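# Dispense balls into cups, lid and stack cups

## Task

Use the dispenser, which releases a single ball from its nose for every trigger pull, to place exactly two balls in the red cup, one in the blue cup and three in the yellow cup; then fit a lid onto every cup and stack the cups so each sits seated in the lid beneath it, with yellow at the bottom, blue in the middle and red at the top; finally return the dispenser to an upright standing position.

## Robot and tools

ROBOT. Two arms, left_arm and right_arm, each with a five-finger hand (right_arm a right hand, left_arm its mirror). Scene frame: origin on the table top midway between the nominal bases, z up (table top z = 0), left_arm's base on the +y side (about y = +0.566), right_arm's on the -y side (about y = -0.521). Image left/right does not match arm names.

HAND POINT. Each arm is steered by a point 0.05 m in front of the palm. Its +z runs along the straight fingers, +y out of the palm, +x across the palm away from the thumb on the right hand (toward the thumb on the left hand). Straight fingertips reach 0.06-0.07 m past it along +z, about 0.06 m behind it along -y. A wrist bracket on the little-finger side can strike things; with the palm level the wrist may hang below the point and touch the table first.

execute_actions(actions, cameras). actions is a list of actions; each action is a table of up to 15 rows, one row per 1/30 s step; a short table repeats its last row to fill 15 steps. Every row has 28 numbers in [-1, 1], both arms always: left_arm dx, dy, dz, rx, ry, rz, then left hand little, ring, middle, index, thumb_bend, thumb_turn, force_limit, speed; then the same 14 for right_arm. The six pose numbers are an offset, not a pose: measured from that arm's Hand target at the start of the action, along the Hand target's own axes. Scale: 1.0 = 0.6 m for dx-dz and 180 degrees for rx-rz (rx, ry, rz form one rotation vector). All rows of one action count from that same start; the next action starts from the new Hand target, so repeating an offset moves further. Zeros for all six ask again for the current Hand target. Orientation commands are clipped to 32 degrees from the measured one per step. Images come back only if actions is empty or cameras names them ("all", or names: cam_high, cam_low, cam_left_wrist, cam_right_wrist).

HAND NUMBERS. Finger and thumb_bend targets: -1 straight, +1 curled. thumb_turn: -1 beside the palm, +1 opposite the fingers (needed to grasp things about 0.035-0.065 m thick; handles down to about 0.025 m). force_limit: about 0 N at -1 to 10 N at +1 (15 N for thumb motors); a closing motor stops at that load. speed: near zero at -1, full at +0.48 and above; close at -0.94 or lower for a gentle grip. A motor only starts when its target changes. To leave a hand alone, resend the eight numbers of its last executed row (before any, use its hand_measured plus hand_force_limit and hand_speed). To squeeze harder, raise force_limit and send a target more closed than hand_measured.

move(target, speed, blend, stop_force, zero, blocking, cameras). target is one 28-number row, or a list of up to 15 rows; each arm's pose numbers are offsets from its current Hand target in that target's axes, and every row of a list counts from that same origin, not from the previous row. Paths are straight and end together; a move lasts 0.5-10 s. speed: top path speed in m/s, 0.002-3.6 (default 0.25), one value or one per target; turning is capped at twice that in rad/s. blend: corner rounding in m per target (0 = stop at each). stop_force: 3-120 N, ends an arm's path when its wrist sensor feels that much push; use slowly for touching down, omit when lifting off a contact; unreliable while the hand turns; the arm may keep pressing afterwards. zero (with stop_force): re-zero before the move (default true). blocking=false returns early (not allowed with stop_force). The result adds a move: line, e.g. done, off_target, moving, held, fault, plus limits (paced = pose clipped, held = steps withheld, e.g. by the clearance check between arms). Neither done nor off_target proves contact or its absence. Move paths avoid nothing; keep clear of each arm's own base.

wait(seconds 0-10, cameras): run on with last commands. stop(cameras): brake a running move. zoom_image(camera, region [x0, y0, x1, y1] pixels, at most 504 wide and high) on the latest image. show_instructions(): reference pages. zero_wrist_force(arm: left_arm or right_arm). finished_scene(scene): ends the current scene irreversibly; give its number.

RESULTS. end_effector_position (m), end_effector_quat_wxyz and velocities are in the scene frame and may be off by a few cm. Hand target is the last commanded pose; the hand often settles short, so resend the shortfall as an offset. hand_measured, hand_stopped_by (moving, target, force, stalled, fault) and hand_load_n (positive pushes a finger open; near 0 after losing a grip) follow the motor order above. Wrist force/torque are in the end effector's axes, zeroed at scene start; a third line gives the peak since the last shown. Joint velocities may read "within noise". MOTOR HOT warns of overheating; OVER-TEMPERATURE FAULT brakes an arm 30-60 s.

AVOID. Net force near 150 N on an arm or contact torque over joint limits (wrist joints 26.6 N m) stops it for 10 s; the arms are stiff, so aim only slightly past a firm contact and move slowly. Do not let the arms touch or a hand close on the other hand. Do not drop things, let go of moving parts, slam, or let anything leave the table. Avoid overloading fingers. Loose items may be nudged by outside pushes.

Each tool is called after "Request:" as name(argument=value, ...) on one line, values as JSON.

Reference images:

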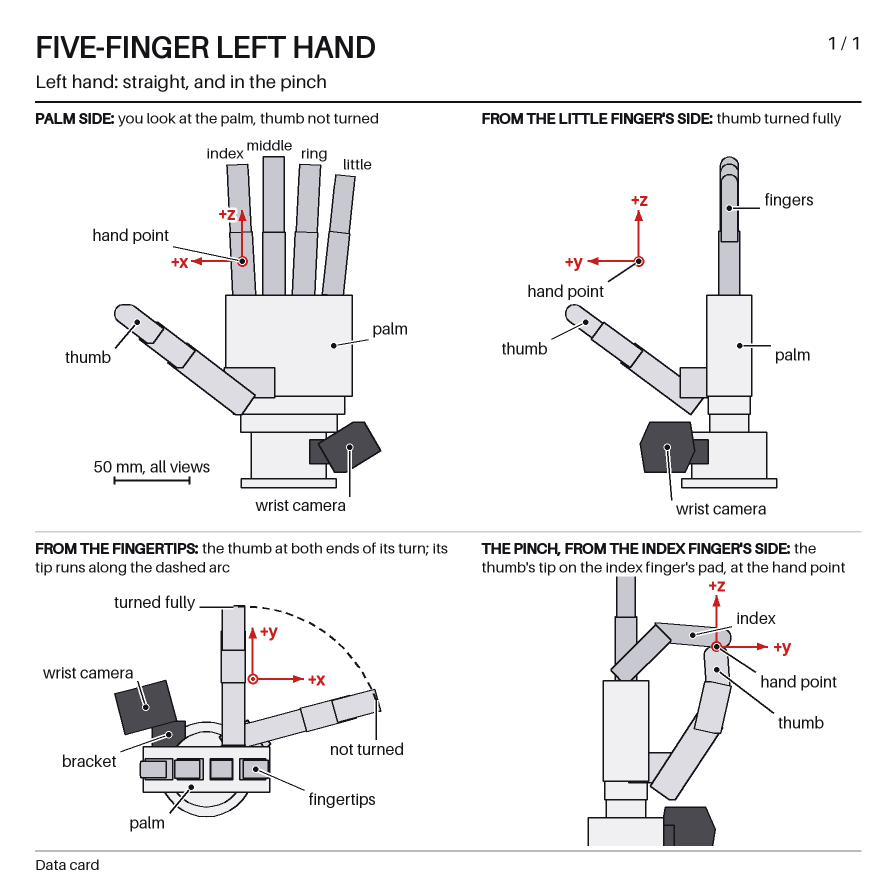

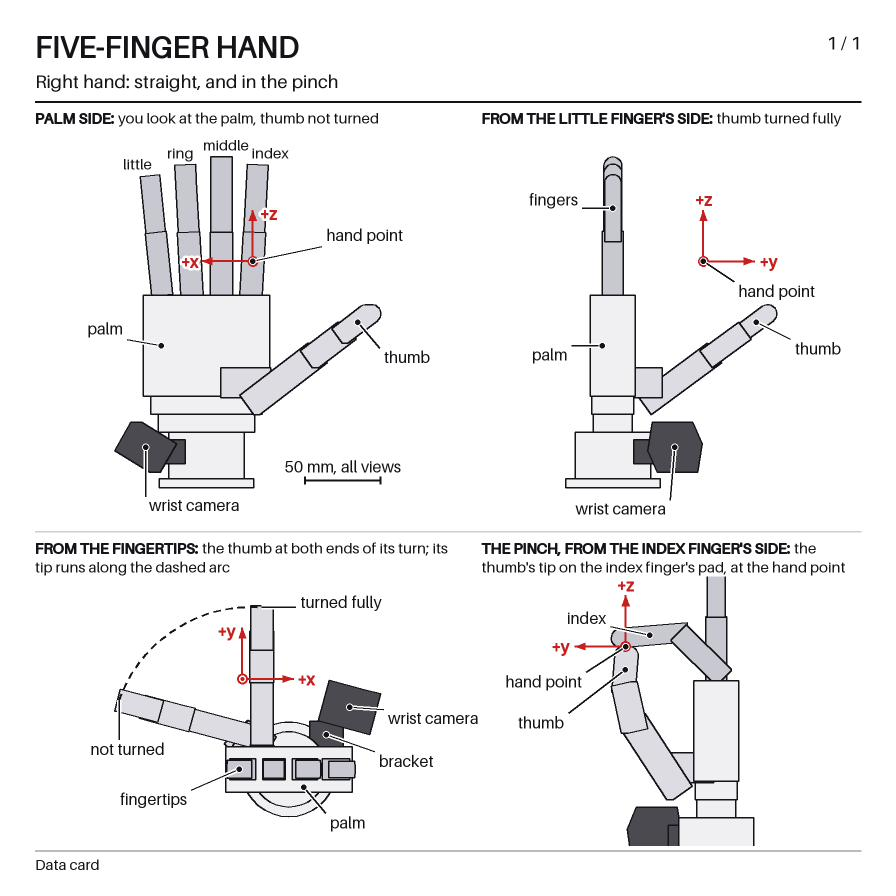

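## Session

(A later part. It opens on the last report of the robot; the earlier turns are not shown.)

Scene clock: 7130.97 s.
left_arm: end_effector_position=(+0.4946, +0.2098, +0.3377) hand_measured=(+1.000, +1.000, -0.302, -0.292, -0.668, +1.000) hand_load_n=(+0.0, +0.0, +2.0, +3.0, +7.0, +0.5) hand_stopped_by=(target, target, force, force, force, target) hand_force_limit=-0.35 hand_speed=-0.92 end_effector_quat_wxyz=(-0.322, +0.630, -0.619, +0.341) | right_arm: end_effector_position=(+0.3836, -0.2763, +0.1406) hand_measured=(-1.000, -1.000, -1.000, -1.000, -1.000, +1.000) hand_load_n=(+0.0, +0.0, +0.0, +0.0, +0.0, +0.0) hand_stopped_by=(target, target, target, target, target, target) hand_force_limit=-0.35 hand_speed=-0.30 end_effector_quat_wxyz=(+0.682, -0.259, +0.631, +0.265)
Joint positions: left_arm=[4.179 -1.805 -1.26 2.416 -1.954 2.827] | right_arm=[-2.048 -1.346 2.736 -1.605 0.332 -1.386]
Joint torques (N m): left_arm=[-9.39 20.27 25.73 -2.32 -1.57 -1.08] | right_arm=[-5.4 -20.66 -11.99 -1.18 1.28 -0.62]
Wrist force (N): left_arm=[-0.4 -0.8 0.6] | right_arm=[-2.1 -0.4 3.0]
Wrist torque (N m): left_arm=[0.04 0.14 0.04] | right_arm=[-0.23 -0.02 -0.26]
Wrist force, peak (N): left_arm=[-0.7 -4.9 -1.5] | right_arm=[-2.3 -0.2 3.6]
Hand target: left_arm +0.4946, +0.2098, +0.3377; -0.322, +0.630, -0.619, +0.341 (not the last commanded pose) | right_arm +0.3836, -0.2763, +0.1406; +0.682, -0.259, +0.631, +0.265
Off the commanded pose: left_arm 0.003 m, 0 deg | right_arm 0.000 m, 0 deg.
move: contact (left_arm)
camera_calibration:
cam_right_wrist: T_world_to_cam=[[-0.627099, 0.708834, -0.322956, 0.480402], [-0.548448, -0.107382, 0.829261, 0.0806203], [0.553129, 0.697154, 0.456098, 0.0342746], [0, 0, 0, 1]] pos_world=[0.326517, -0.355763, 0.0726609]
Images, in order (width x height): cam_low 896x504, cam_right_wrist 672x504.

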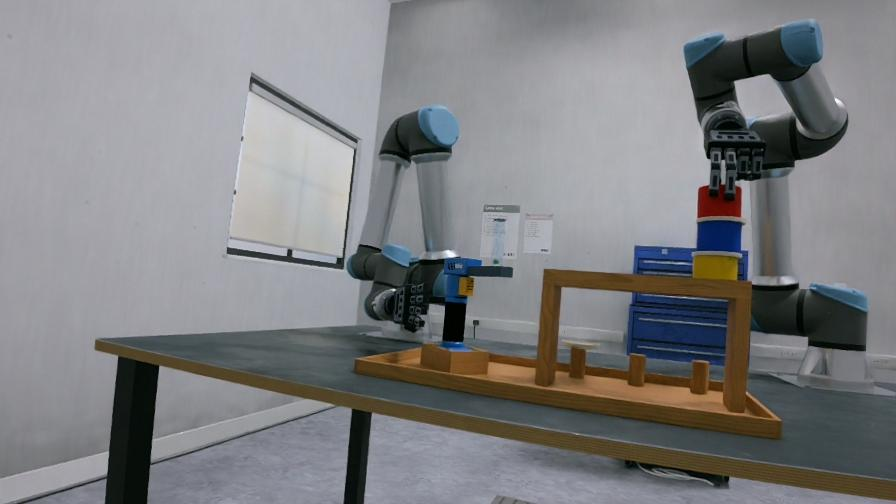

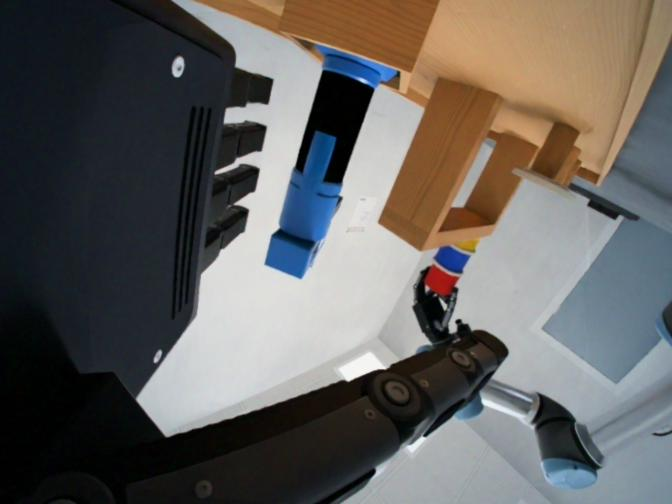

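Request:
move(target=[-0.0028,-0.0078,-0.0033,0,0,0,1,1,0.05,0.05,-0.45,1,-0.35,-0.92,0,0,0,0,0,0,-1,-1,-1,-1,-1,1,-0.35,-0.3], speed=0.02)

Request:
move(target=[-0.0004,0.0152,0.0103,0,0,0,1,1,0.05,0.05,-0.45,1,-0.35,-0.92,0,0,0,0,0,0,-1,-1,-1,-1,-1,1,-0.35,-0.3], speed=0.008, stop_force=3, cameras=["cam_low","cam_right_wrist"])

Request:
zoom_image(camera="cam_low", region=[682, 180, 752, 270])

Request:
zoom_image(camera="cam_right_wrist", region=[420, 238, 476, 298])

Scene clock: 7151.50 s.
left_arm: end_effector_position=(+0.4955, +0.2115, +0.3425) hand_measured=(+1.000, +1.000, -0.302, -0.292, -0.668, +1.000) hand_load_n=(+0.5, +0.0, +2.0, +3.0, +7.0, +0.0) hand_stopped_by=(target, target, force, force, force, target) hand_force_limit=-0.35 hand_speed=-0.92 end_effector_quat_wxyz=(-0.322, +0.630, -0.619, +0.341) | right_arm: end_effector_position=(+0.3836, -0.2763, +0.1406) hand_measured=(-1.000, -1.000, -1.000, -1.000, -1.000, +1.000) hand_load_n=(+0.0, +0.0, -0.5, +0.0, +0.0, +0.0) hand_stopped_by=(target, target, target, target, target, target) hand_force_limit=-0.35 hand_speed=-0.30 end_effector_quat_wxyz=(+0.682, -0.259, +0.631, +0.265)
Joint positions: left_arm=[4.184 -1.804 -1.248 2.405 -1.951 2.83] | right_arm=[-2.048 -1.346 2.736 -1.605 0.332 -1.386]
Joint torques (N m): left_arm=[10.28 34.47 25.94 -2.23 2.15 1.58] | right_arm=[-5.91 -20.59 -11.8 -1.14 1.46 -0.65]
Wrist force (N): left_arm=[-0.6 -0.3 0.7] | right_arm=[-2.1 -0.4 3.1]
Wrist torque (N m): left_arm=[0.07 0.15 -0.19] | right_arm=[-0.23 -0.03 -0.25]
Wrist force, peak (N): left_arm=[-1.0 -0.9 1.1] | right_arm=[-2.3 -0.5 3.6]
Hand target: left_arm +0.4956, +0.2116, +0.3427; -0.322, +0.630, -0.619, +0.341 | right_arm +0.3836, -0.2763, +0.1406; +0.682, -0.259, +0.631, +0.265
Off the commanded pose: left_arm 0.000 m, 0 deg | right_arm 0.000 m, 0 deg.
move: done

Scene clock: 7153.20 s.
left_arm: end_effector_position=(+0.4956, +0.2116, +0.3375) hand_measured=(+1.000, +1.000, -0.302, -0.292, -0.668, +1.000) hand_load_n=(+0.5, +0.0, +2.5, +3.0, +7.0, +0.5) hand_stopped_by=(target, target, force, force, force, target) hand_force_limit=-0.35 hand_speed=-0.92 end_effector_quat_wxyz=(-0.322, +0.630, -0.619, +0.341) | right_arm: end_effector_position=(+0.3836, -0.2763, +0.1406) hand_measured=(-1.000, -1.000, -1.000, -1.000, -1.000, +1.000) hand_load_n=(+0.0, +0.0, +0.0, +0.0, +0.0, -0.5) hand_stopped_by=(target, target, target, target, target, target) hand_force_limit=-0.35 hand_speed=-0.30 end_effector_quat_wxyz=(+0.682, -0.259, +0.631, +0.265)
Joint positions: left_arm=[4.184 -1.803 -1.262 2.418 -1.95 2.83] | right_arm=[-2.048 -1.346 2.736 -1.605 0.332 -1.386]
Joint torques (N m): left_arm=[1.29 19.5 24.4 -2.41 -0.19 -0.63] | right_arm=[-6.88 -20.79 -12.65 -1.19 1.46 -0.63]
Wrist force (N): left_arm=[-0.6 -1.3 0.5] | right_arm=[-2.1 -0.5 3.3]
Wrist torque (N m): left_arm=[0.03 0.16 -0.18] | right_arm=[-0.26 -0.02 -0.26]
Wrist force, peak (N): left_arm=[-0.8 -4.9 -1.8] | right_arm=[-2.3 -0.6 3.5]
Hand target: left_arm +0.4956, +0.2116, +0.3375; -0.322, +0.630, -0.619, +0.341 (not the last commanded pose) | right_arm +0.3836, -0.2763, +0.1406; +0.682, -0.259, +0.631, +0.265
Off the commanded pose: left_arm 0.006 m, 0 deg | right_arm 0.000 m, 0 deg.
move: contact (left_arm)
camera_calibration:
cam_right_wrist: T_world_to_cam=[[-0.627099, 0.708834, -0.322956, 0.480402], [-0.548448, -0.107382, 0.829261, 0.0806203], [0.553129, 0.697154, 0.456098, 0.0342746], [0, 0, 0, 1]] pos_world=[0.326517, -0.355763, 0.0726609]
Images, in order (width x height): cam_low 896x504, cam_right_wrist 672x504.

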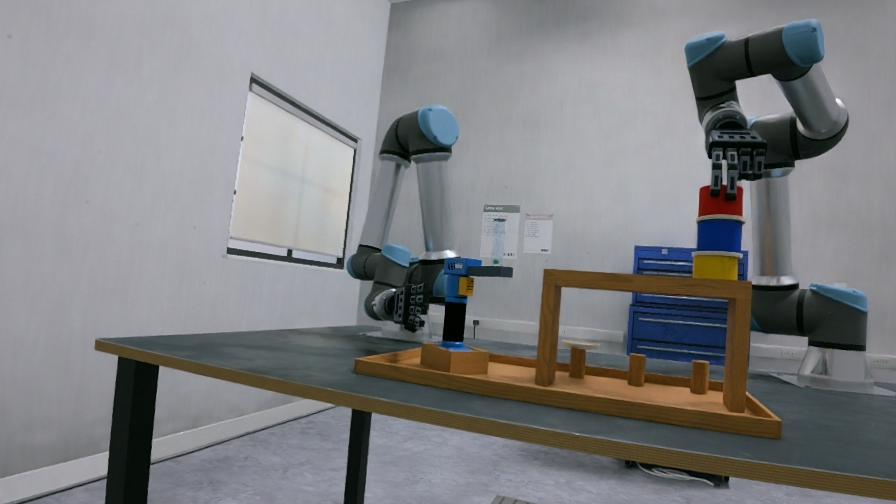

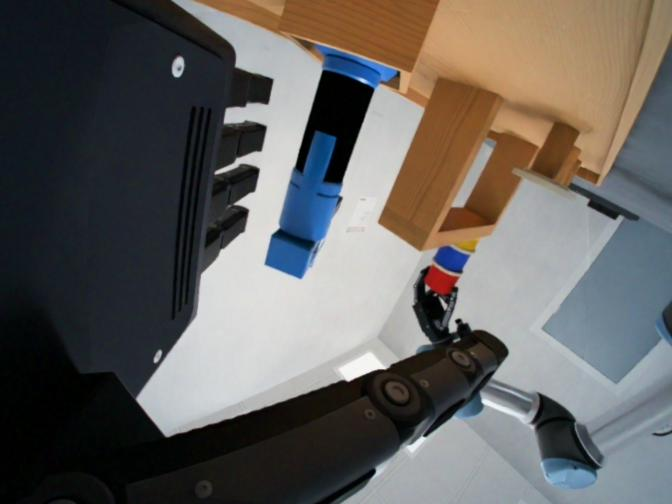

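Scaled by 5.600 from the camera's 896x504 image, which has a finer 1280x720 frame.

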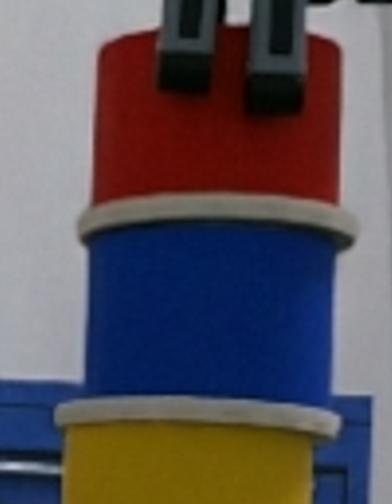

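Scaled by 8.400 from the camera's 672x504 image, which has a finer 960x720 frame.

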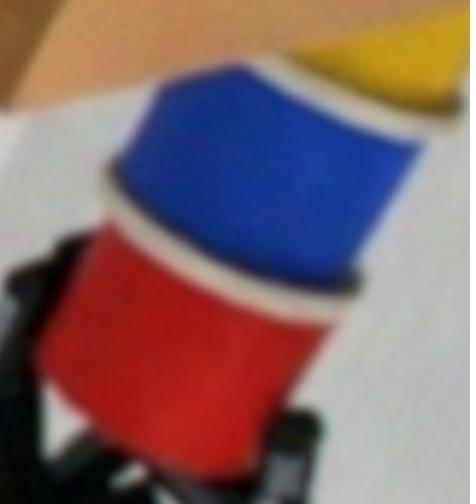

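Request:
move(target=[0,-0.0085,-0.0032,0,0,0,1,1,0.05,0.05,-0.45,1,-0.35,-0.92,0,0,0,0,0,0,-1,-1,-1,-1,-1,1,-0.35,-0.3], speed=0.02, cameras=["cam_low","cam_right_wrist"])

Request:
zoom_image(camera="cam_low", region=[682, 180, 752, 270])

Request:
zoom_image(camera="cam_right_wrist", region=[420, 238, 476, 298])

Scene clock: 7170.40 s.
left_arm: end_effector_position=(+0.4968, +0.2117, +0.3426) hand_measured=(+1.000, +1.000, -0.302, -0.292, -0.668, +1.000) hand_load_n=(+0.5, +0.0, +2.0, +3.0, +7.0, +0.5) hand_stopped_by=(target, target, force, force, force, target) hand_force_limit=-0.35 hand_speed=-0.92 end_effector_quat_wxyz=(-0.322, +0.630, -0.619, +0.341) end_effector_velocity=(+0.000, -0.001, +0.001) end_effector_angular_velocity=(+0.000, -0.001, -0.003) | right_arm: end_effector_position=(+0.3836, -0.2763, +0.1406) hand_measured=(-1.000, -1.000, -1.000, -1.000, -1.000, +1.000) hand_load_n=(+0.0, +0.0, +0.0, +0.0, +0.0, -0.5) hand_stopped_by=(target, target, target, target, target, target) hand_force_limit=-0.35 hand_speed=-0.30 end_effector_quat_wxyz=(+0.682, -0.259, +0.631, +0.265)
Joint positions: left_arm=[4.186 -1.806 -1.245 2.404 -1.949 2.832] | right_arm=[-2.048 -1.346 2.736 -1.605 0.332 -1.386]
Joint velocities: left_arm=[-0.002 -0.001 0.005 -0.002 0 0.001] | right_arm=[within noise]
Joint torques (N m): left_arm=[11.08 19.81 26.28 -2.29 2.12 1.65] | right_arm=[-5.18 -21.47 -12.33 -1.19 1.52 -0.61]
Wrist force (N): left_arm=[-0.5 -0.3 0.5] | right_arm=[-2.0 -0.8 3.4]
Wrist torque (N m): left_arm=[0.09 0.13 -0.19] | right_arm=[-0.31 -0.05 -0.26]
Wrist force, peak (N): left_arm=[-0.7 -1.9 0.6] | right_arm=[-2.3 -0.8 3.5]
Hand target: left_arm +0.4969, +0.2117, +0.3428; -0.322, +0.630, -0.619, +0.341 | right_arm +0.3836, -0.2763, +0.1406; +0.682, -0.259, +0.631, +0.265
Off the commanded pose: left_arm 0.000 m, 0 deg | right_arm 0.000 m, 0 deg.
move: done
camera_calibration:
cam_right_wrist: T_world_to_cam=[[-0.627099, 0.708834, -0.322956, 0.480402], [-0.548448, -0.107382, 0.829261, 0.0806203], [0.553129, 0.697154, 0.456098, 0.0342746], [0, 0, 0, 1]] pos_world=[0.326517, -0.355763, 0.0726609]
Images, in order (width x height): cam_low 896x504, cam_right_wrist 672x504.

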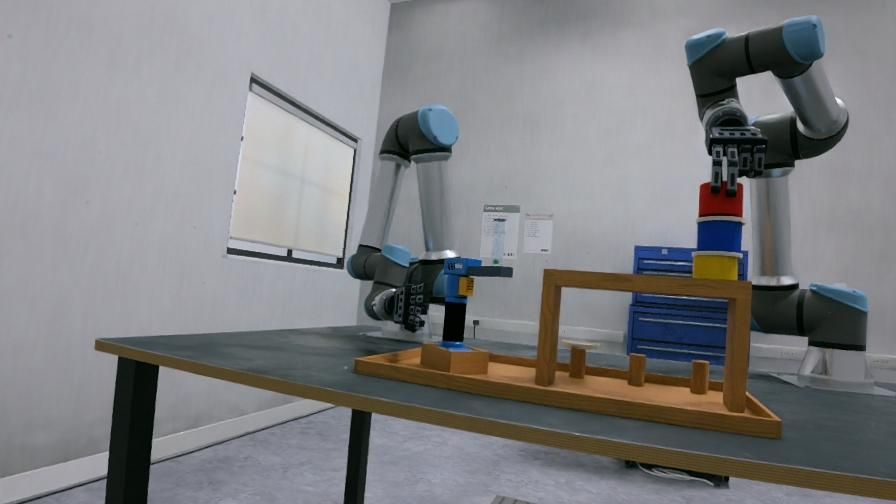

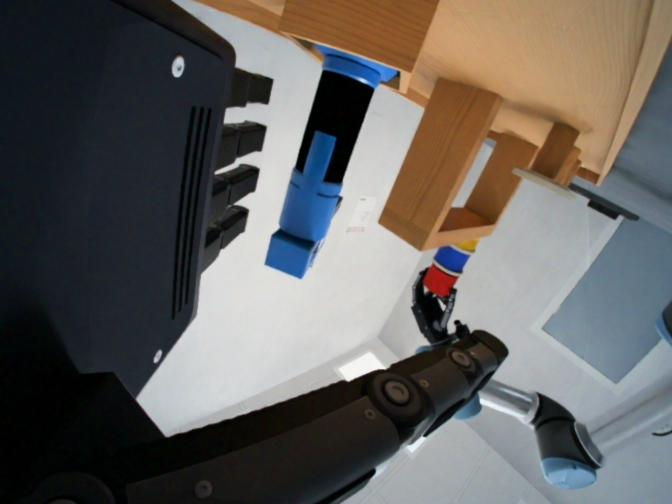

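Scaled by 5.600 from the camera's 896x504 image, which has a finer 1280x720 frame.

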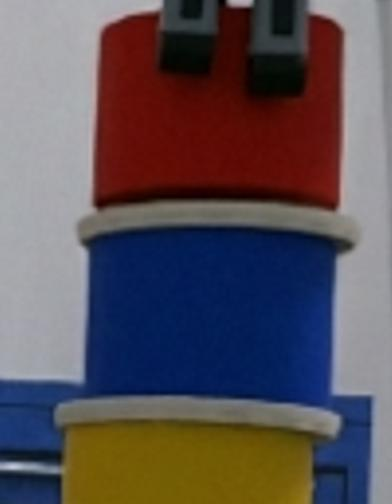

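Scaled by 8.400 from the camera's 672x504 image, which has a finer 960x720 frame.

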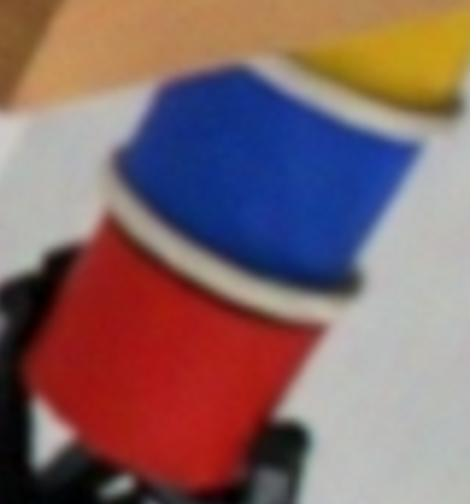

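Request:
move(target=[-0.0004,0.0152,0.0103,0,0,0,1,1,0.05,0.05,-0.45,1,-0.35,-0.92,0,0,0,0,0,0,-1,-1,-1,-1,-1,1,-0.35,-0.3], speed=0.008, stop_force=3, cameras=["cam_low","cam_right_wrist"])

Request:
zoom_image(camera="cam_low", region=[682, 180, 752, 270])

Request:
zoom_image(camera="cam_right_wrist", region=[420, 238, 476, 298])

Scene clock: 7183.50 s.
left_arm: end_effector_position=(+0.4969, +0.2117, +0.3368) hand_measured=(+1.000, +1.000, -0.302, -0.292, -0.668, +1.000) hand_load_n=(+0.0, +0.0, +2.0, +2.5, +7.0, +0.5) hand_stopped_by=(target, target, force, force, force, target) hand_force_limit=-0.35 hand_speed=-0.92 end_effector_quat_wxyz=(-0.322, +0.630, -0.619, +0.341) | right_arm: end_effector_position=(+0.3836, -0.2763, +0.1406) hand_measured=(-1.000, -1.000, -1.000, -1.000, -1.000, +1.000) hand_load_n=(+0.0, +0.0, +0.0, +0.0, +0.0, -0.5) hand_stopped_by=(target, target, target, target, target, target) hand_force_limit=-0.35 hand_speed=-0.30 end_effector_quat_wxyz=(+0.682, -0.259, +0.631, +0.265)
Joint positions: left_arm=[4.186 -1.805 -1.262 2.42 -1.949 2.832] | right_arm=[-2.048 -1.346 2.736 -1.605 0.332 -1.386]
Joint torques (N m): left_arm=[-3.25 20.09 25.79 -2.2 0.77 0.02] | right_arm=[-5.38 -21.04 -12.33 -1.07 1.35 -0.6]
Wrist force (N): left_arm=[-0.5 -0.5 0.8] | right_arm=[-2.3 -0.8 3.2]
Wrist torque (N m): left_arm=[0.04 0.14 -0.18] | right_arm=[-0.30 0.00 -0.27]
Wrist force, peak (N): left_arm=[-1.0 -3.1 -1.2] | right_arm=[-2.4 -0.6 3.6]
Hand target: left_arm +0.4969, +0.2117, +0.3368; -0.322, +0.630, -0.619, +0.341 (not the last commanded pose) | right_arm +0.3836, -0.2763, +0.1406; +0.682, -0.259, +0.631, +0.265
Off the commanded pose: left_arm 0.005 m, 0 deg | right_arm 0.000 m, 0 deg.
move: contact (left_arm)
camera_calibration:
cam_right_wrist: T_world_to_cam=[[-0.627099, 0.708834, -0.322956, 0.480402], [-0.548448, -0.107382, 0.829261, 0.0806203], [0.553129, 0.697154, 0.456098, 0.0342746], [0, 0, 0, 1]] pos_world=[0.326517, -0.355763, 0.0726609]
Images, in order (width x height): cam_low 896x504, cam_right_wrist 672x504.

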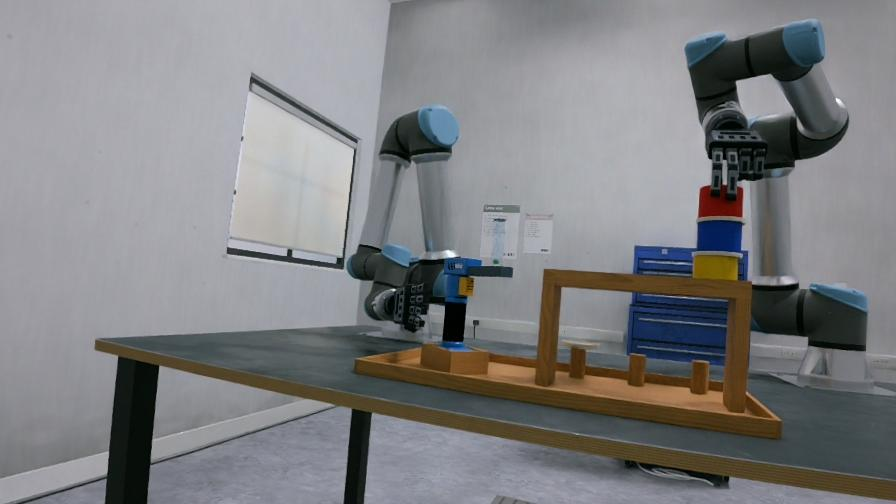

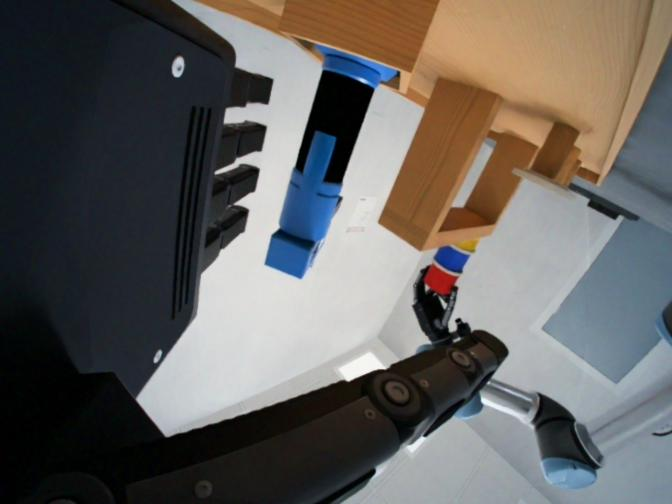

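Scaled by 5.600 from the camera's 896x504 image, which has a finer 1280x720 frame.

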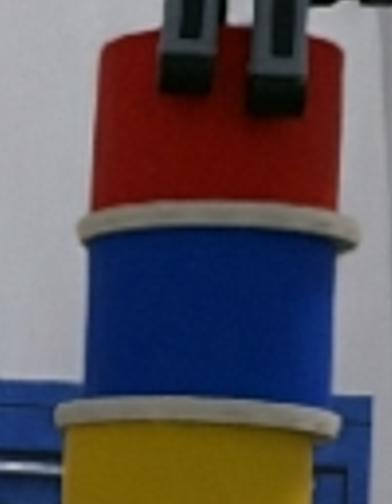

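Scaled by 8.400 from the camera's 672x504 image, which has a finer 960x720 frame.

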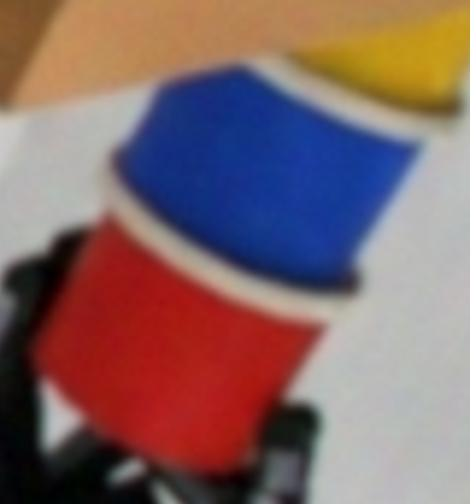

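Request:
move(target=[-0.0002,0.0083,0.0056,0,0,0,1,1,0.05,0.05,-0.45,1,-0.35,-0.92,0,0,0,0,0,0,-1,-1,-1,-1,-1,1,-0.35,-0.3], speed=0.006, stop_force=4, cameras=["cam_low","cam_right_wrist"])

Request:
zoom_image(camera="cam_low", region=[682, 180, 752, 270])

Request:
zoom_image(camera="cam_right_wrist", region=[420, 238, 476, 298])

Scene clock: 7196.13 s.
left_arm: end_effector_position=(+0.4969, +0.2117, +0.3359) hand_measured=(+1.000, +1.000, -0.302, -0.292, -0.668, +1.000) hand_load_n=(+0.0, +0.0, +3.0, +3.0, +7.0, +0.0) hand_stopped_by=(target, target, force, force, force, target) hand_force_limit=-0.35 hand_speed=-0.92 end_effector_quat_wxyz=(-0.322, +0.630, -0.619, +0.341) | right_arm: end_effector_position=(+0.3836, -0.2763, +0.1406) hand_measured=(-1.000, -1.000, -1.000, -1.000, -1.000, +1.000) hand_load_n=(+0.0, +0.0, +0.0, +0.0, +0.0, -0.5) hand_stopped_by=(target, target, target, target, target, target) hand_force_limit=-0.35 hand_speed=-0.30 end_effector_quat_wxyz=(+0.682, -0.259, +0.631, +0.265)
Joint positions: left_arm=[4.186 -1.805 -1.264 2.422 -1.949 2.832] | right_arm=[-2.048 -1.346 2.736 -1.605 0.332 -1.386]
Joint torques (N m): left_arm=[7.68 26.1 25.34 -2.21 1.5 0.57] | right_arm=[-5.45 -21.58 -12.17 -1.27 1.39 -0.65]
Wrist force (N): left_arm=[-0.9 -1.9 0.4] | right_arm=[-2.0 -0.8 3.3]
Wrist torque (N m): left_arm=[-0.02 0.16 -0.16] | right_arm=[-0.31 -0.04 -0.27]
Wrist force, peak (N): left_arm=[-1.5 -5.4 -1.9] | right_arm=[-2.3 -0.7 3.6]
Hand target: left_arm +0.4969, +0.2117, +0.3359; -0.322, +0.630, -0.619, +0.341 (not the last commanded pose) | right_arm +0.3836, -0.2763, +0.1406; +0.682, -0.259, +0.631, +0.265
Off the commanded pose: left_arm 0.005 m, 0 deg | right_arm 0.000 m, 0 deg.
move: contact (left_arm)
camera_calibration:
cam_right_wrist: T_world_to_cam=[[-0.627099, 0.708834, -0.322956, 0.480402], [-0.548448, -0.107382, 0.829261, 0.0806203], [0.553129, 0.697154, 0.456098, 0.0342746], [0, 0, 0, 1]] pos_world=[0.326517, -0.355763, 0.0726609]
Images, in order (width x height): cam_low 896x504, cam_right_wrist 672x504.

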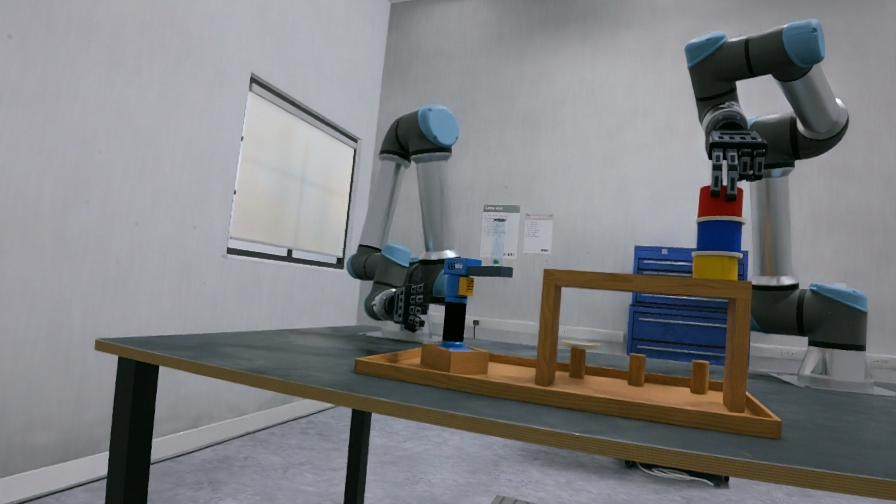

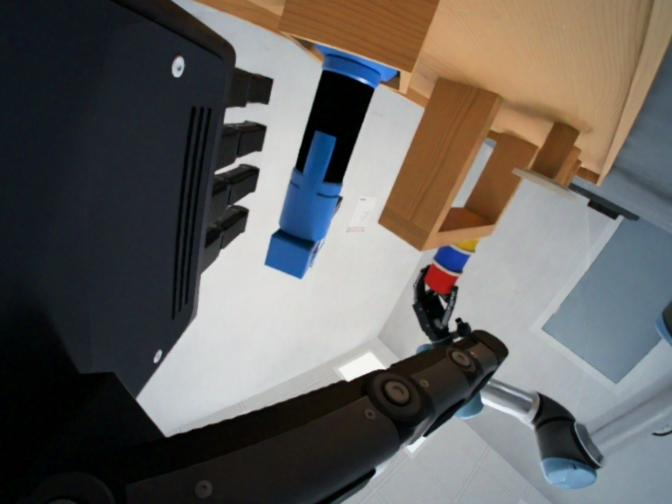

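Scaled by 5.600 from the camera's 896x504 image, which has a finer 1280x720 frame.

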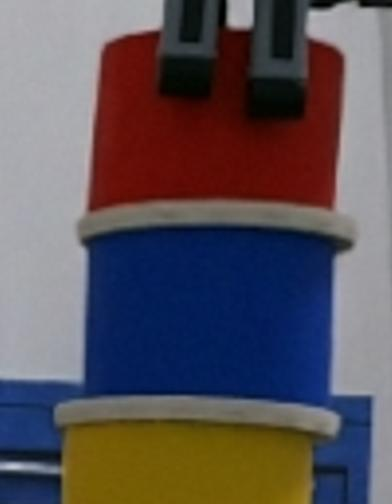

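Scaled by 8.400 from the camera's 672x504 image, which has a finer 960x720 frame.

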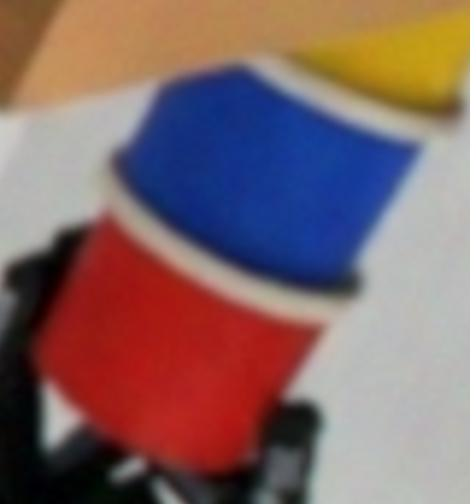

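Request:
wait(seconds=0.1, cameras=["cam_left_wrist","cam_high"])

Request:
zoom_image(camera="cam_left_wrist", region=[140, 170, 290, 320])

Request:
zoom_image(camera="cam_high", region=[535, 150, 595, 240])

Scene clock: 7209.00 s.
left_arm: end_effector_position=(+0.4969, +0.2117, +0.3359) hand_measured=(+1.000, +1.000, -0.302, -0.292, -0.668, +1.000) hand_load_n=(+0.0, +0.0, +2.5, +2.5, +7.0, +0.0) hand_stopped_by=(target, target, force, force, force, target) hand_force_limit=-0.35 hand_speed=-0.92 end_effector_quat_wxyz=(-0.322, +0.630, -0.619, +0.341) | right_arm: end_effector_position=(+0.3836, -0.2763, +0.1406) hand_measured=(-1.000, -1.000, -1.000, -1.000, -1.000, +1.000) hand_load_n=(+0.0, +0.0, +0.0, +0.0, +0.0, +0.0) hand_stopped_by=(target, target, target, target, target, target) hand_force_limit=-0.35 hand_speed=-0.30 end_effector_quat_wxyz=(+0.682, -0.259, +0.631, +0.265)
Joint positions: left_arm=[4.186 -1.805 -1.264 2.422 -1.949 2.832] | right_arm=[-2.048 -1.346 2.736 -1.605 0.332 -1.386]
Joint torques (N m): left_arm=[7.72 19.29 23.68 -2.24 1.62 0.59] | right_arm=[-5.7 -21.34 -11.79 -1.27 1.34 -0.58]
Wrist force (N): left_arm=[-1.0 -1.8 -0.1] | right_arm=[-2.0 -0.6 3.3]
Wrist torque (N m): left_arm=[0.02 0.16 -0.18] | right_arm=[-0.27 -0.04 -0.25]
Wrist force, peak (N): left_arm=[-1.2 -2.4 0.3] | right_arm=[-2.3 -0.5 3.6]
Hand target: left_arm +0.4969, +0.2117, +0.3359; -0.322, +0.630, -0.619, +0.341 (not the last commanded pose) | right_arm +0.3836, -0.2763, +0.1406; +0.682, -0.259, +0.631, +0.265
Off the commanded pose: left_arm 0.005 m, 0 deg | right_arm 0.000 m, 0 deg.
wait: 0.10 s; at rest from the start
camera_calibration:
cam_left_wrist: T_world_to_cam=[[0.554737, -0.177817, 0.812803, -0.515691], [-0.437891, -0.893052, 0.103487, 0.386907], [0.707473, -0.413327, -0.573273, 0.0430448], [0, 0, 0, 1]] pos_world=[0.425043, 0.271621, 0.403792]
Images, in order (width x height): cam_high 896x504, cam_left_wrist 672x504.

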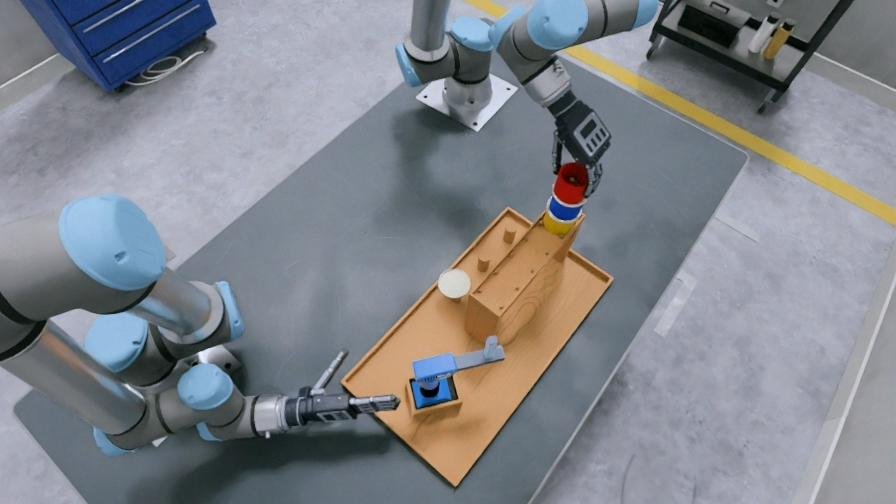

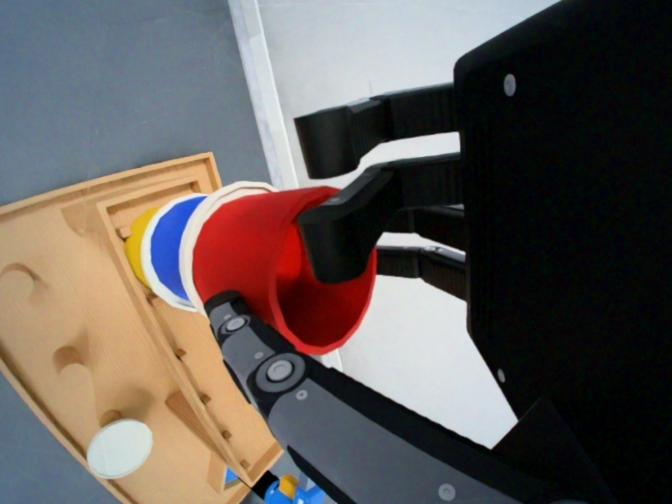

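Scaled by 3.360 from the camera's 672x504 image, which has a finer 960x720 frame.

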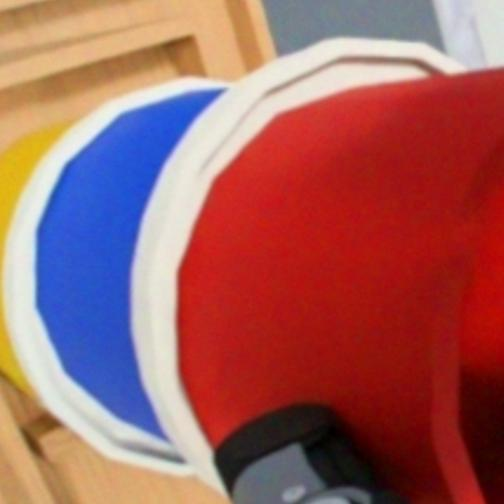

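Scaled by 5.600 from the camera's 896x504 image, which has a finer 1280x720 frame.

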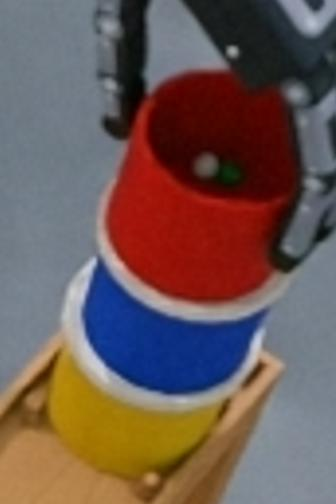

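Request:
move(target=[0.0003,-0.0103,-0.007,0,0,0,1,1,0.05,0.05,-0.45,1,-0.35,-0.92,0,0,0,0,0,0,-1,-1,-1,-1,-1,1,-0.35,-0.3], speed=0.02, cameras=["cam_low","cam_right_wrist","cam_left_wrist"])

Request:
zoom_image(camera="cam_low", region=[686, 180, 746, 230])

Request:
zoom_image(camera="cam_low", region=[682, 210, 752, 280])

Request:
zoom_image(camera="cam_right_wrist", region=[420, 238, 476, 298])

Request:
zoom_image(camera="cam_left_wrist", region=[140, 170, 290, 320])

Scene clock: 7293.50 s.
left_arm: end_effector_position=(+0.4969, +0.2117, +0.3433) hand_measured=(+1.000, +1.000, -0.302, -0.292, -0.668, +1.000) hand_load_n=(+0.0, +0.0, +2.5, +2.5, +7.5, +0.5) hand_stopped_by=(target, target, force, force, force, target) hand_force_limit=-0.35 hand_speed=-0.92 end_effector_quat_wxyz=(-0.322, +0.630, -0.619, +0.341) | right_arm: end_effector_position=(+0.3836, -0.2763, +0.1406) hand_measured=(-1.000, -1.000, -1.000, -1.000, -1.000, +1.000) hand_load_n=(-0.5, +0.0, +0.0, +0.0, +0.0, +0.0) hand_stopped_by=(target, target, target, target, target, target) hand_force_limit=-0.35 hand_speed=-0.30 end_effector_quat_wxyz=(+0.682, -0.259, +0.631, +0.265)
Joint positions: left_arm=[4.186 -1.806 -1.243 2.403 -1.949 2.832] | right_arm=[-2.048 -1.346 2.736 -1.605 0.332 -1.386]
Joint torques (N m): left_arm=[11.14 19.62 26.63 -2.46 2.18 1.46] | right_arm=[-5.18 -21.2 -12.31 -1.18 1.47 -0.74]
Wrist force (N): left_arm=[-0.6 -0.2 0.7] | right_arm=[-2.1 -0.7 3.0]
Wrist torque (N m): left_arm=[0.09 0.15 -0.20] | right_arm=[-0.27 -0.02 -0.27]
Wrist force, peak (N): left_arm=[-1.3 -2.5 0.3] | right_arm=[-2.4 -0.4 3.6]
Hand target: left_arm +0.4969, +0.2117, +0.3434; -0.322, +0.630, -0.619, +0.341 | right_arm +0.3836, -0.2763, +0.1406; +0.682, -0.259, +0.631, +0.265
Off the commanded pose: left_arm 0.000 m, 0 deg | right_arm 0.000 m, 0 deg.
move: done
camera_calibration:
cam_left_wrist: T_world_to_cam=[[0.554702, -0.177889, 0.812811, -0.521674], [-0.437936, -0.893038, 0.103421, 0.386184], [0.707473, -0.413327, -0.573274, 0.0472873], [0, 0, 0, 1]] pos_world=[0.425043, 0.271621, 0.411191]
cam_right_wrist: T_world_to_cam=[[-0.627099, 0.708834, -0.322956, 0.480402], [-0.548448, -0.107382, 0.829261, 0.0806203], [0.553129, 0.697154, 0.456098, 0.0342746], [0, 0, 0, 1]] pos_world=[0.326517, -0.355763, 0.0726609]
Images, in order (width x height): cam_low 896x504, cam_left_wrist 672x504, cam_right_wrist 672x504.

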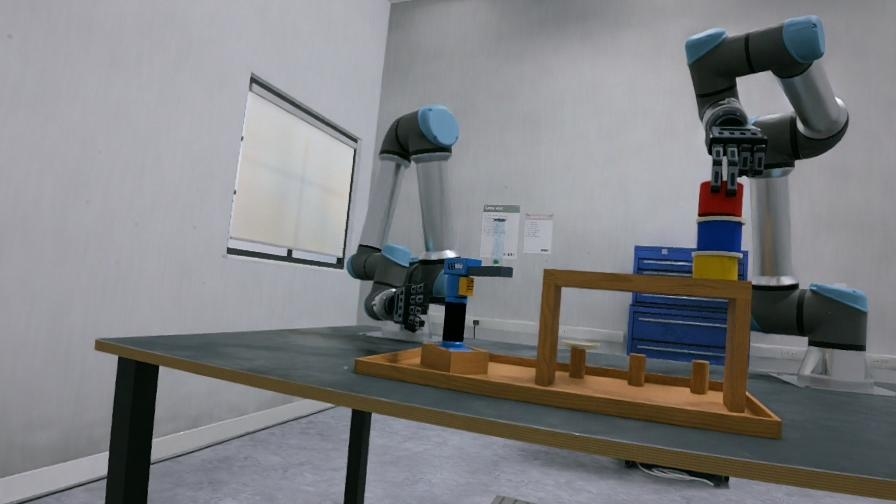

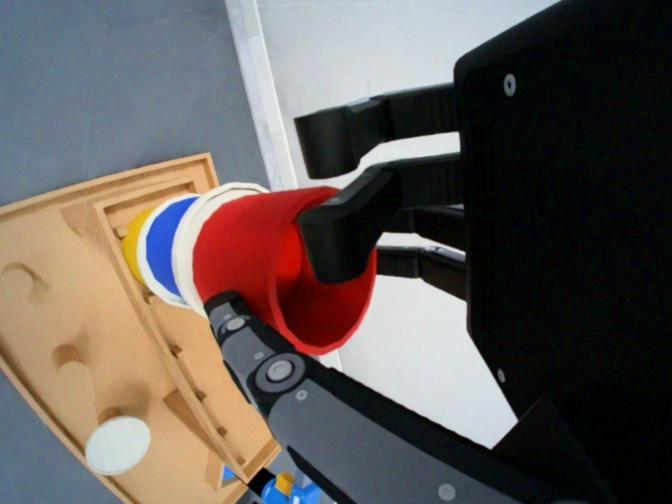

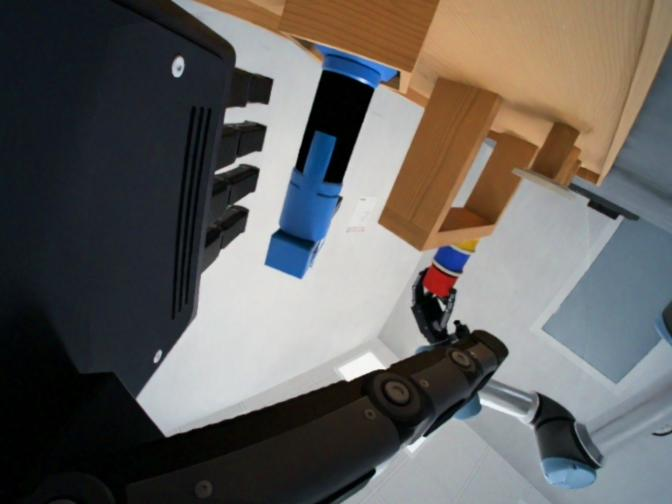

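Scaled by 8.400 from the camera's 896x504 image, which has a finer 1280x720 frame.

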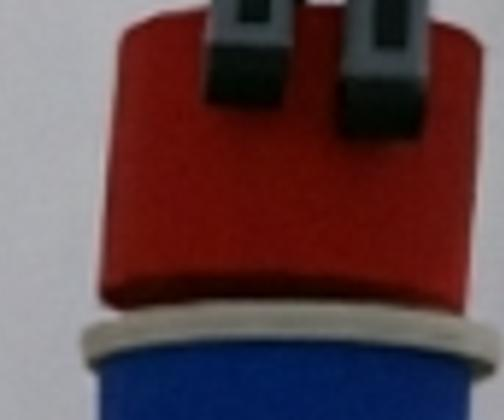

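Scaled by 7.200 from the camera's 896x504 image, which has a finer 1280x720 frame.

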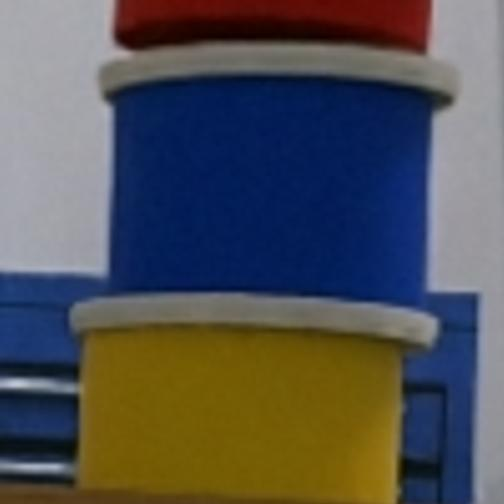

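Scaled by 8.400 from the camera's 672x504 image, which has a finer 960x720 frame.

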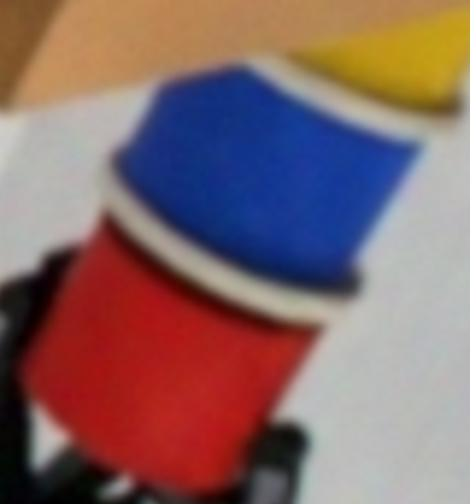

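Scaled by 3.360 from the camera's 672x504 image, which has a finer 960x720 frame.

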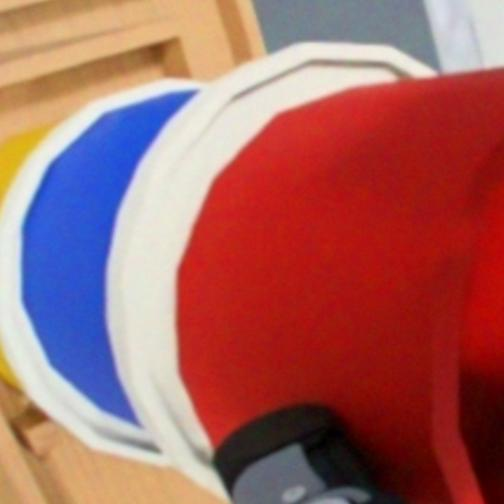

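Request:
move(target=[0,-0.0014,-0.0009,0,-0.0062,0.0092,1,1,0.05,0.05,-0.45,1,-0.35,-0.92,0,0,0,0,0,0,-1,-1,-1,-1,-1,1,-0.35,-0.3], speed=0.02, cameras=["cam_low","cam_right_wrist"])

Request:
zoom_image(camera="cam_low", region=[686, 180, 746, 230])

Request:
zoom_image(camera="cam_right_wrist", region=[420, 238, 476, 298])

Scene clock: 7313.00 s.
left_arm: end_effector_position=(+0.4970, +0.2118, +0.3444) hand_measured=(+1.000, +1.000, -0.302, -0.292, -0.668, +1.000) hand_load_n=(+0.0, +0.5, +2.5, +2.5, +7.5, +1.0) hand_stopped_by=(target, target, force, force, force, target) hand_force_limit=-0.35 hand_speed=-0.92 end_effector_quat_wxyz=(-0.333, +0.624, -0.625, +0.330) | right_arm: end_effector_position=(+0.3836, -0.2763, +0.1406) hand_measured=(-1.000, -1.000, -1.000, -1.000, -1.000, +1.000) hand_load_n=(+0.0, +0.0, +0.0, +0.0, +0.0, +0.0) hand_stopped_by=(target, target, target, target, target, target) hand_force_limit=-0.35 hand_speed=-0.30 end_effector_quat_wxyz=(+0.682, -0.259, +0.631, +0.265)
Joint positions: left_arm=[4.173 -1.821 -1.221 2.385 -1.978 2.849] | right_arm=[-2.048 -1.346 2.736 -1.605 0.332 -1.386]
Joint torques (N m): left_arm=[-11.75 20.55 25.76 -2.22 -3.1 1.59] | right_arm=[-5.28 -20.95 -12.21 -1.17 1.4 -0.61]
Wrist force (N): left_arm=[-0.7 -0.6 0.9] | right_arm=[-2.3 -0.4 3.2]
Wrist torque (N m): left_arm=[0.01 0.17 -0.19] | right_arm=[-0.25 0.00 -0.27]
Wrist force, peak (N): left_arm=[-1.0 -0.5 1.0] | right_arm=[-2.3 -0.4 3.6]
Hand target: left_arm +0.4970, +0.2118, +0.3444; -0.333, +0.624, -0.625, +0.330 | right_arm +0.3836, -0.2763, +0.1406; +0.682, -0.259, +0.631, +0.265
Off the commanded pose: left_arm 0.000 m, 0 deg | right_arm 0.000 m, 0 deg.
move: done
camera_calibration:
cam_right_wrist: T_world_to_cam=[[-0.627099, 0.708834, -0.322956, 0.480402], [-0.548448, -0.107382, 0.829261, 0.0806203], [0.553129, 0.697154, 0.456098, 0.0342746], [0, 0, 0, 1]] pos_world=[0.326517, -0.355763, 0.0726609]
Images, in order (width x height): cam_low 896x504, cam_right_wrist 672x504.

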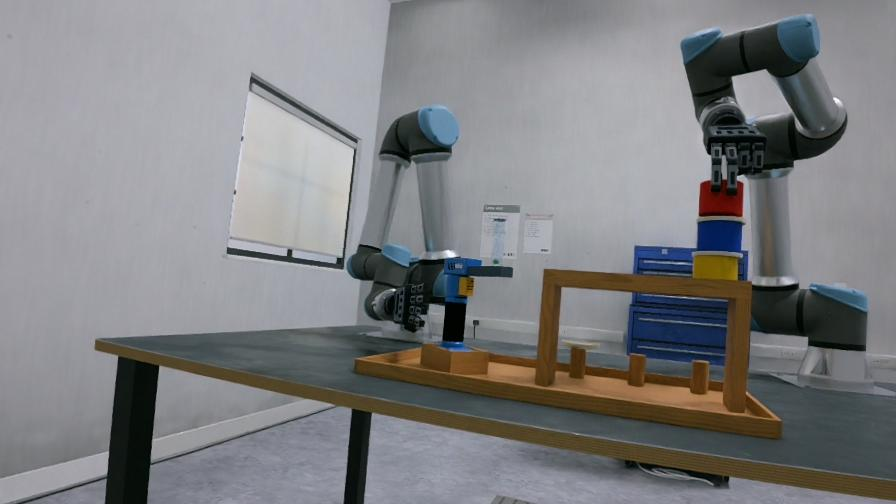

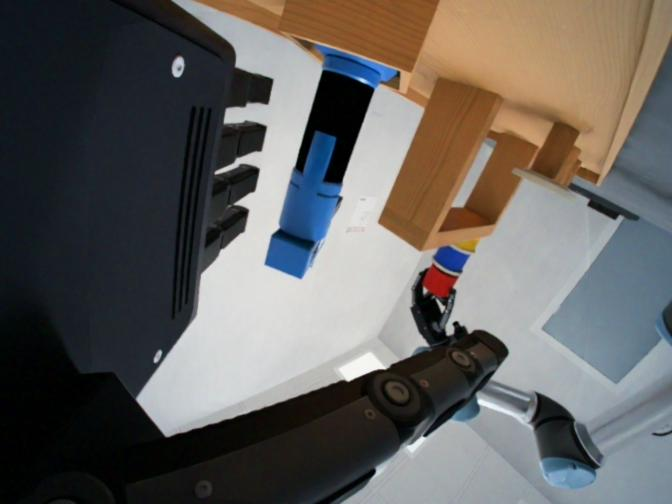

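Scaled by 8.400 from the camera's 896x504 image, which has a finer 1280x720 frame.

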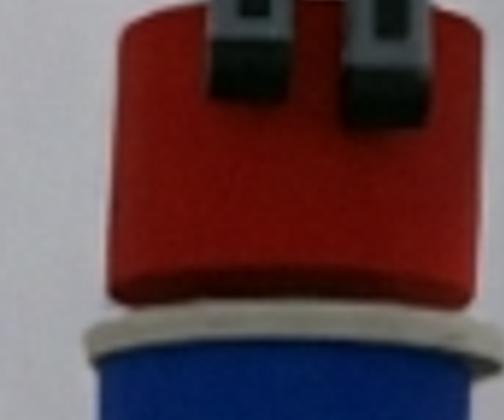

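Scaled by 8.400 from the camera's 672x504 image, which has a finer 960x720 frame.

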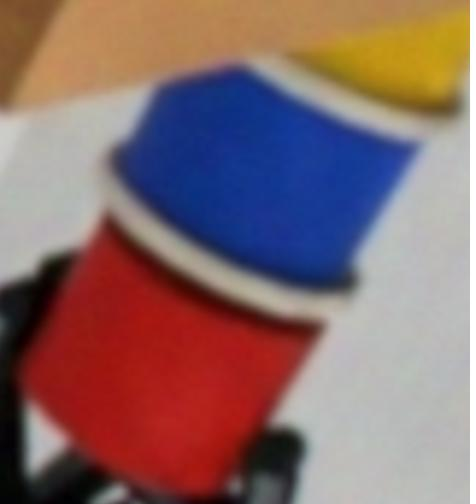

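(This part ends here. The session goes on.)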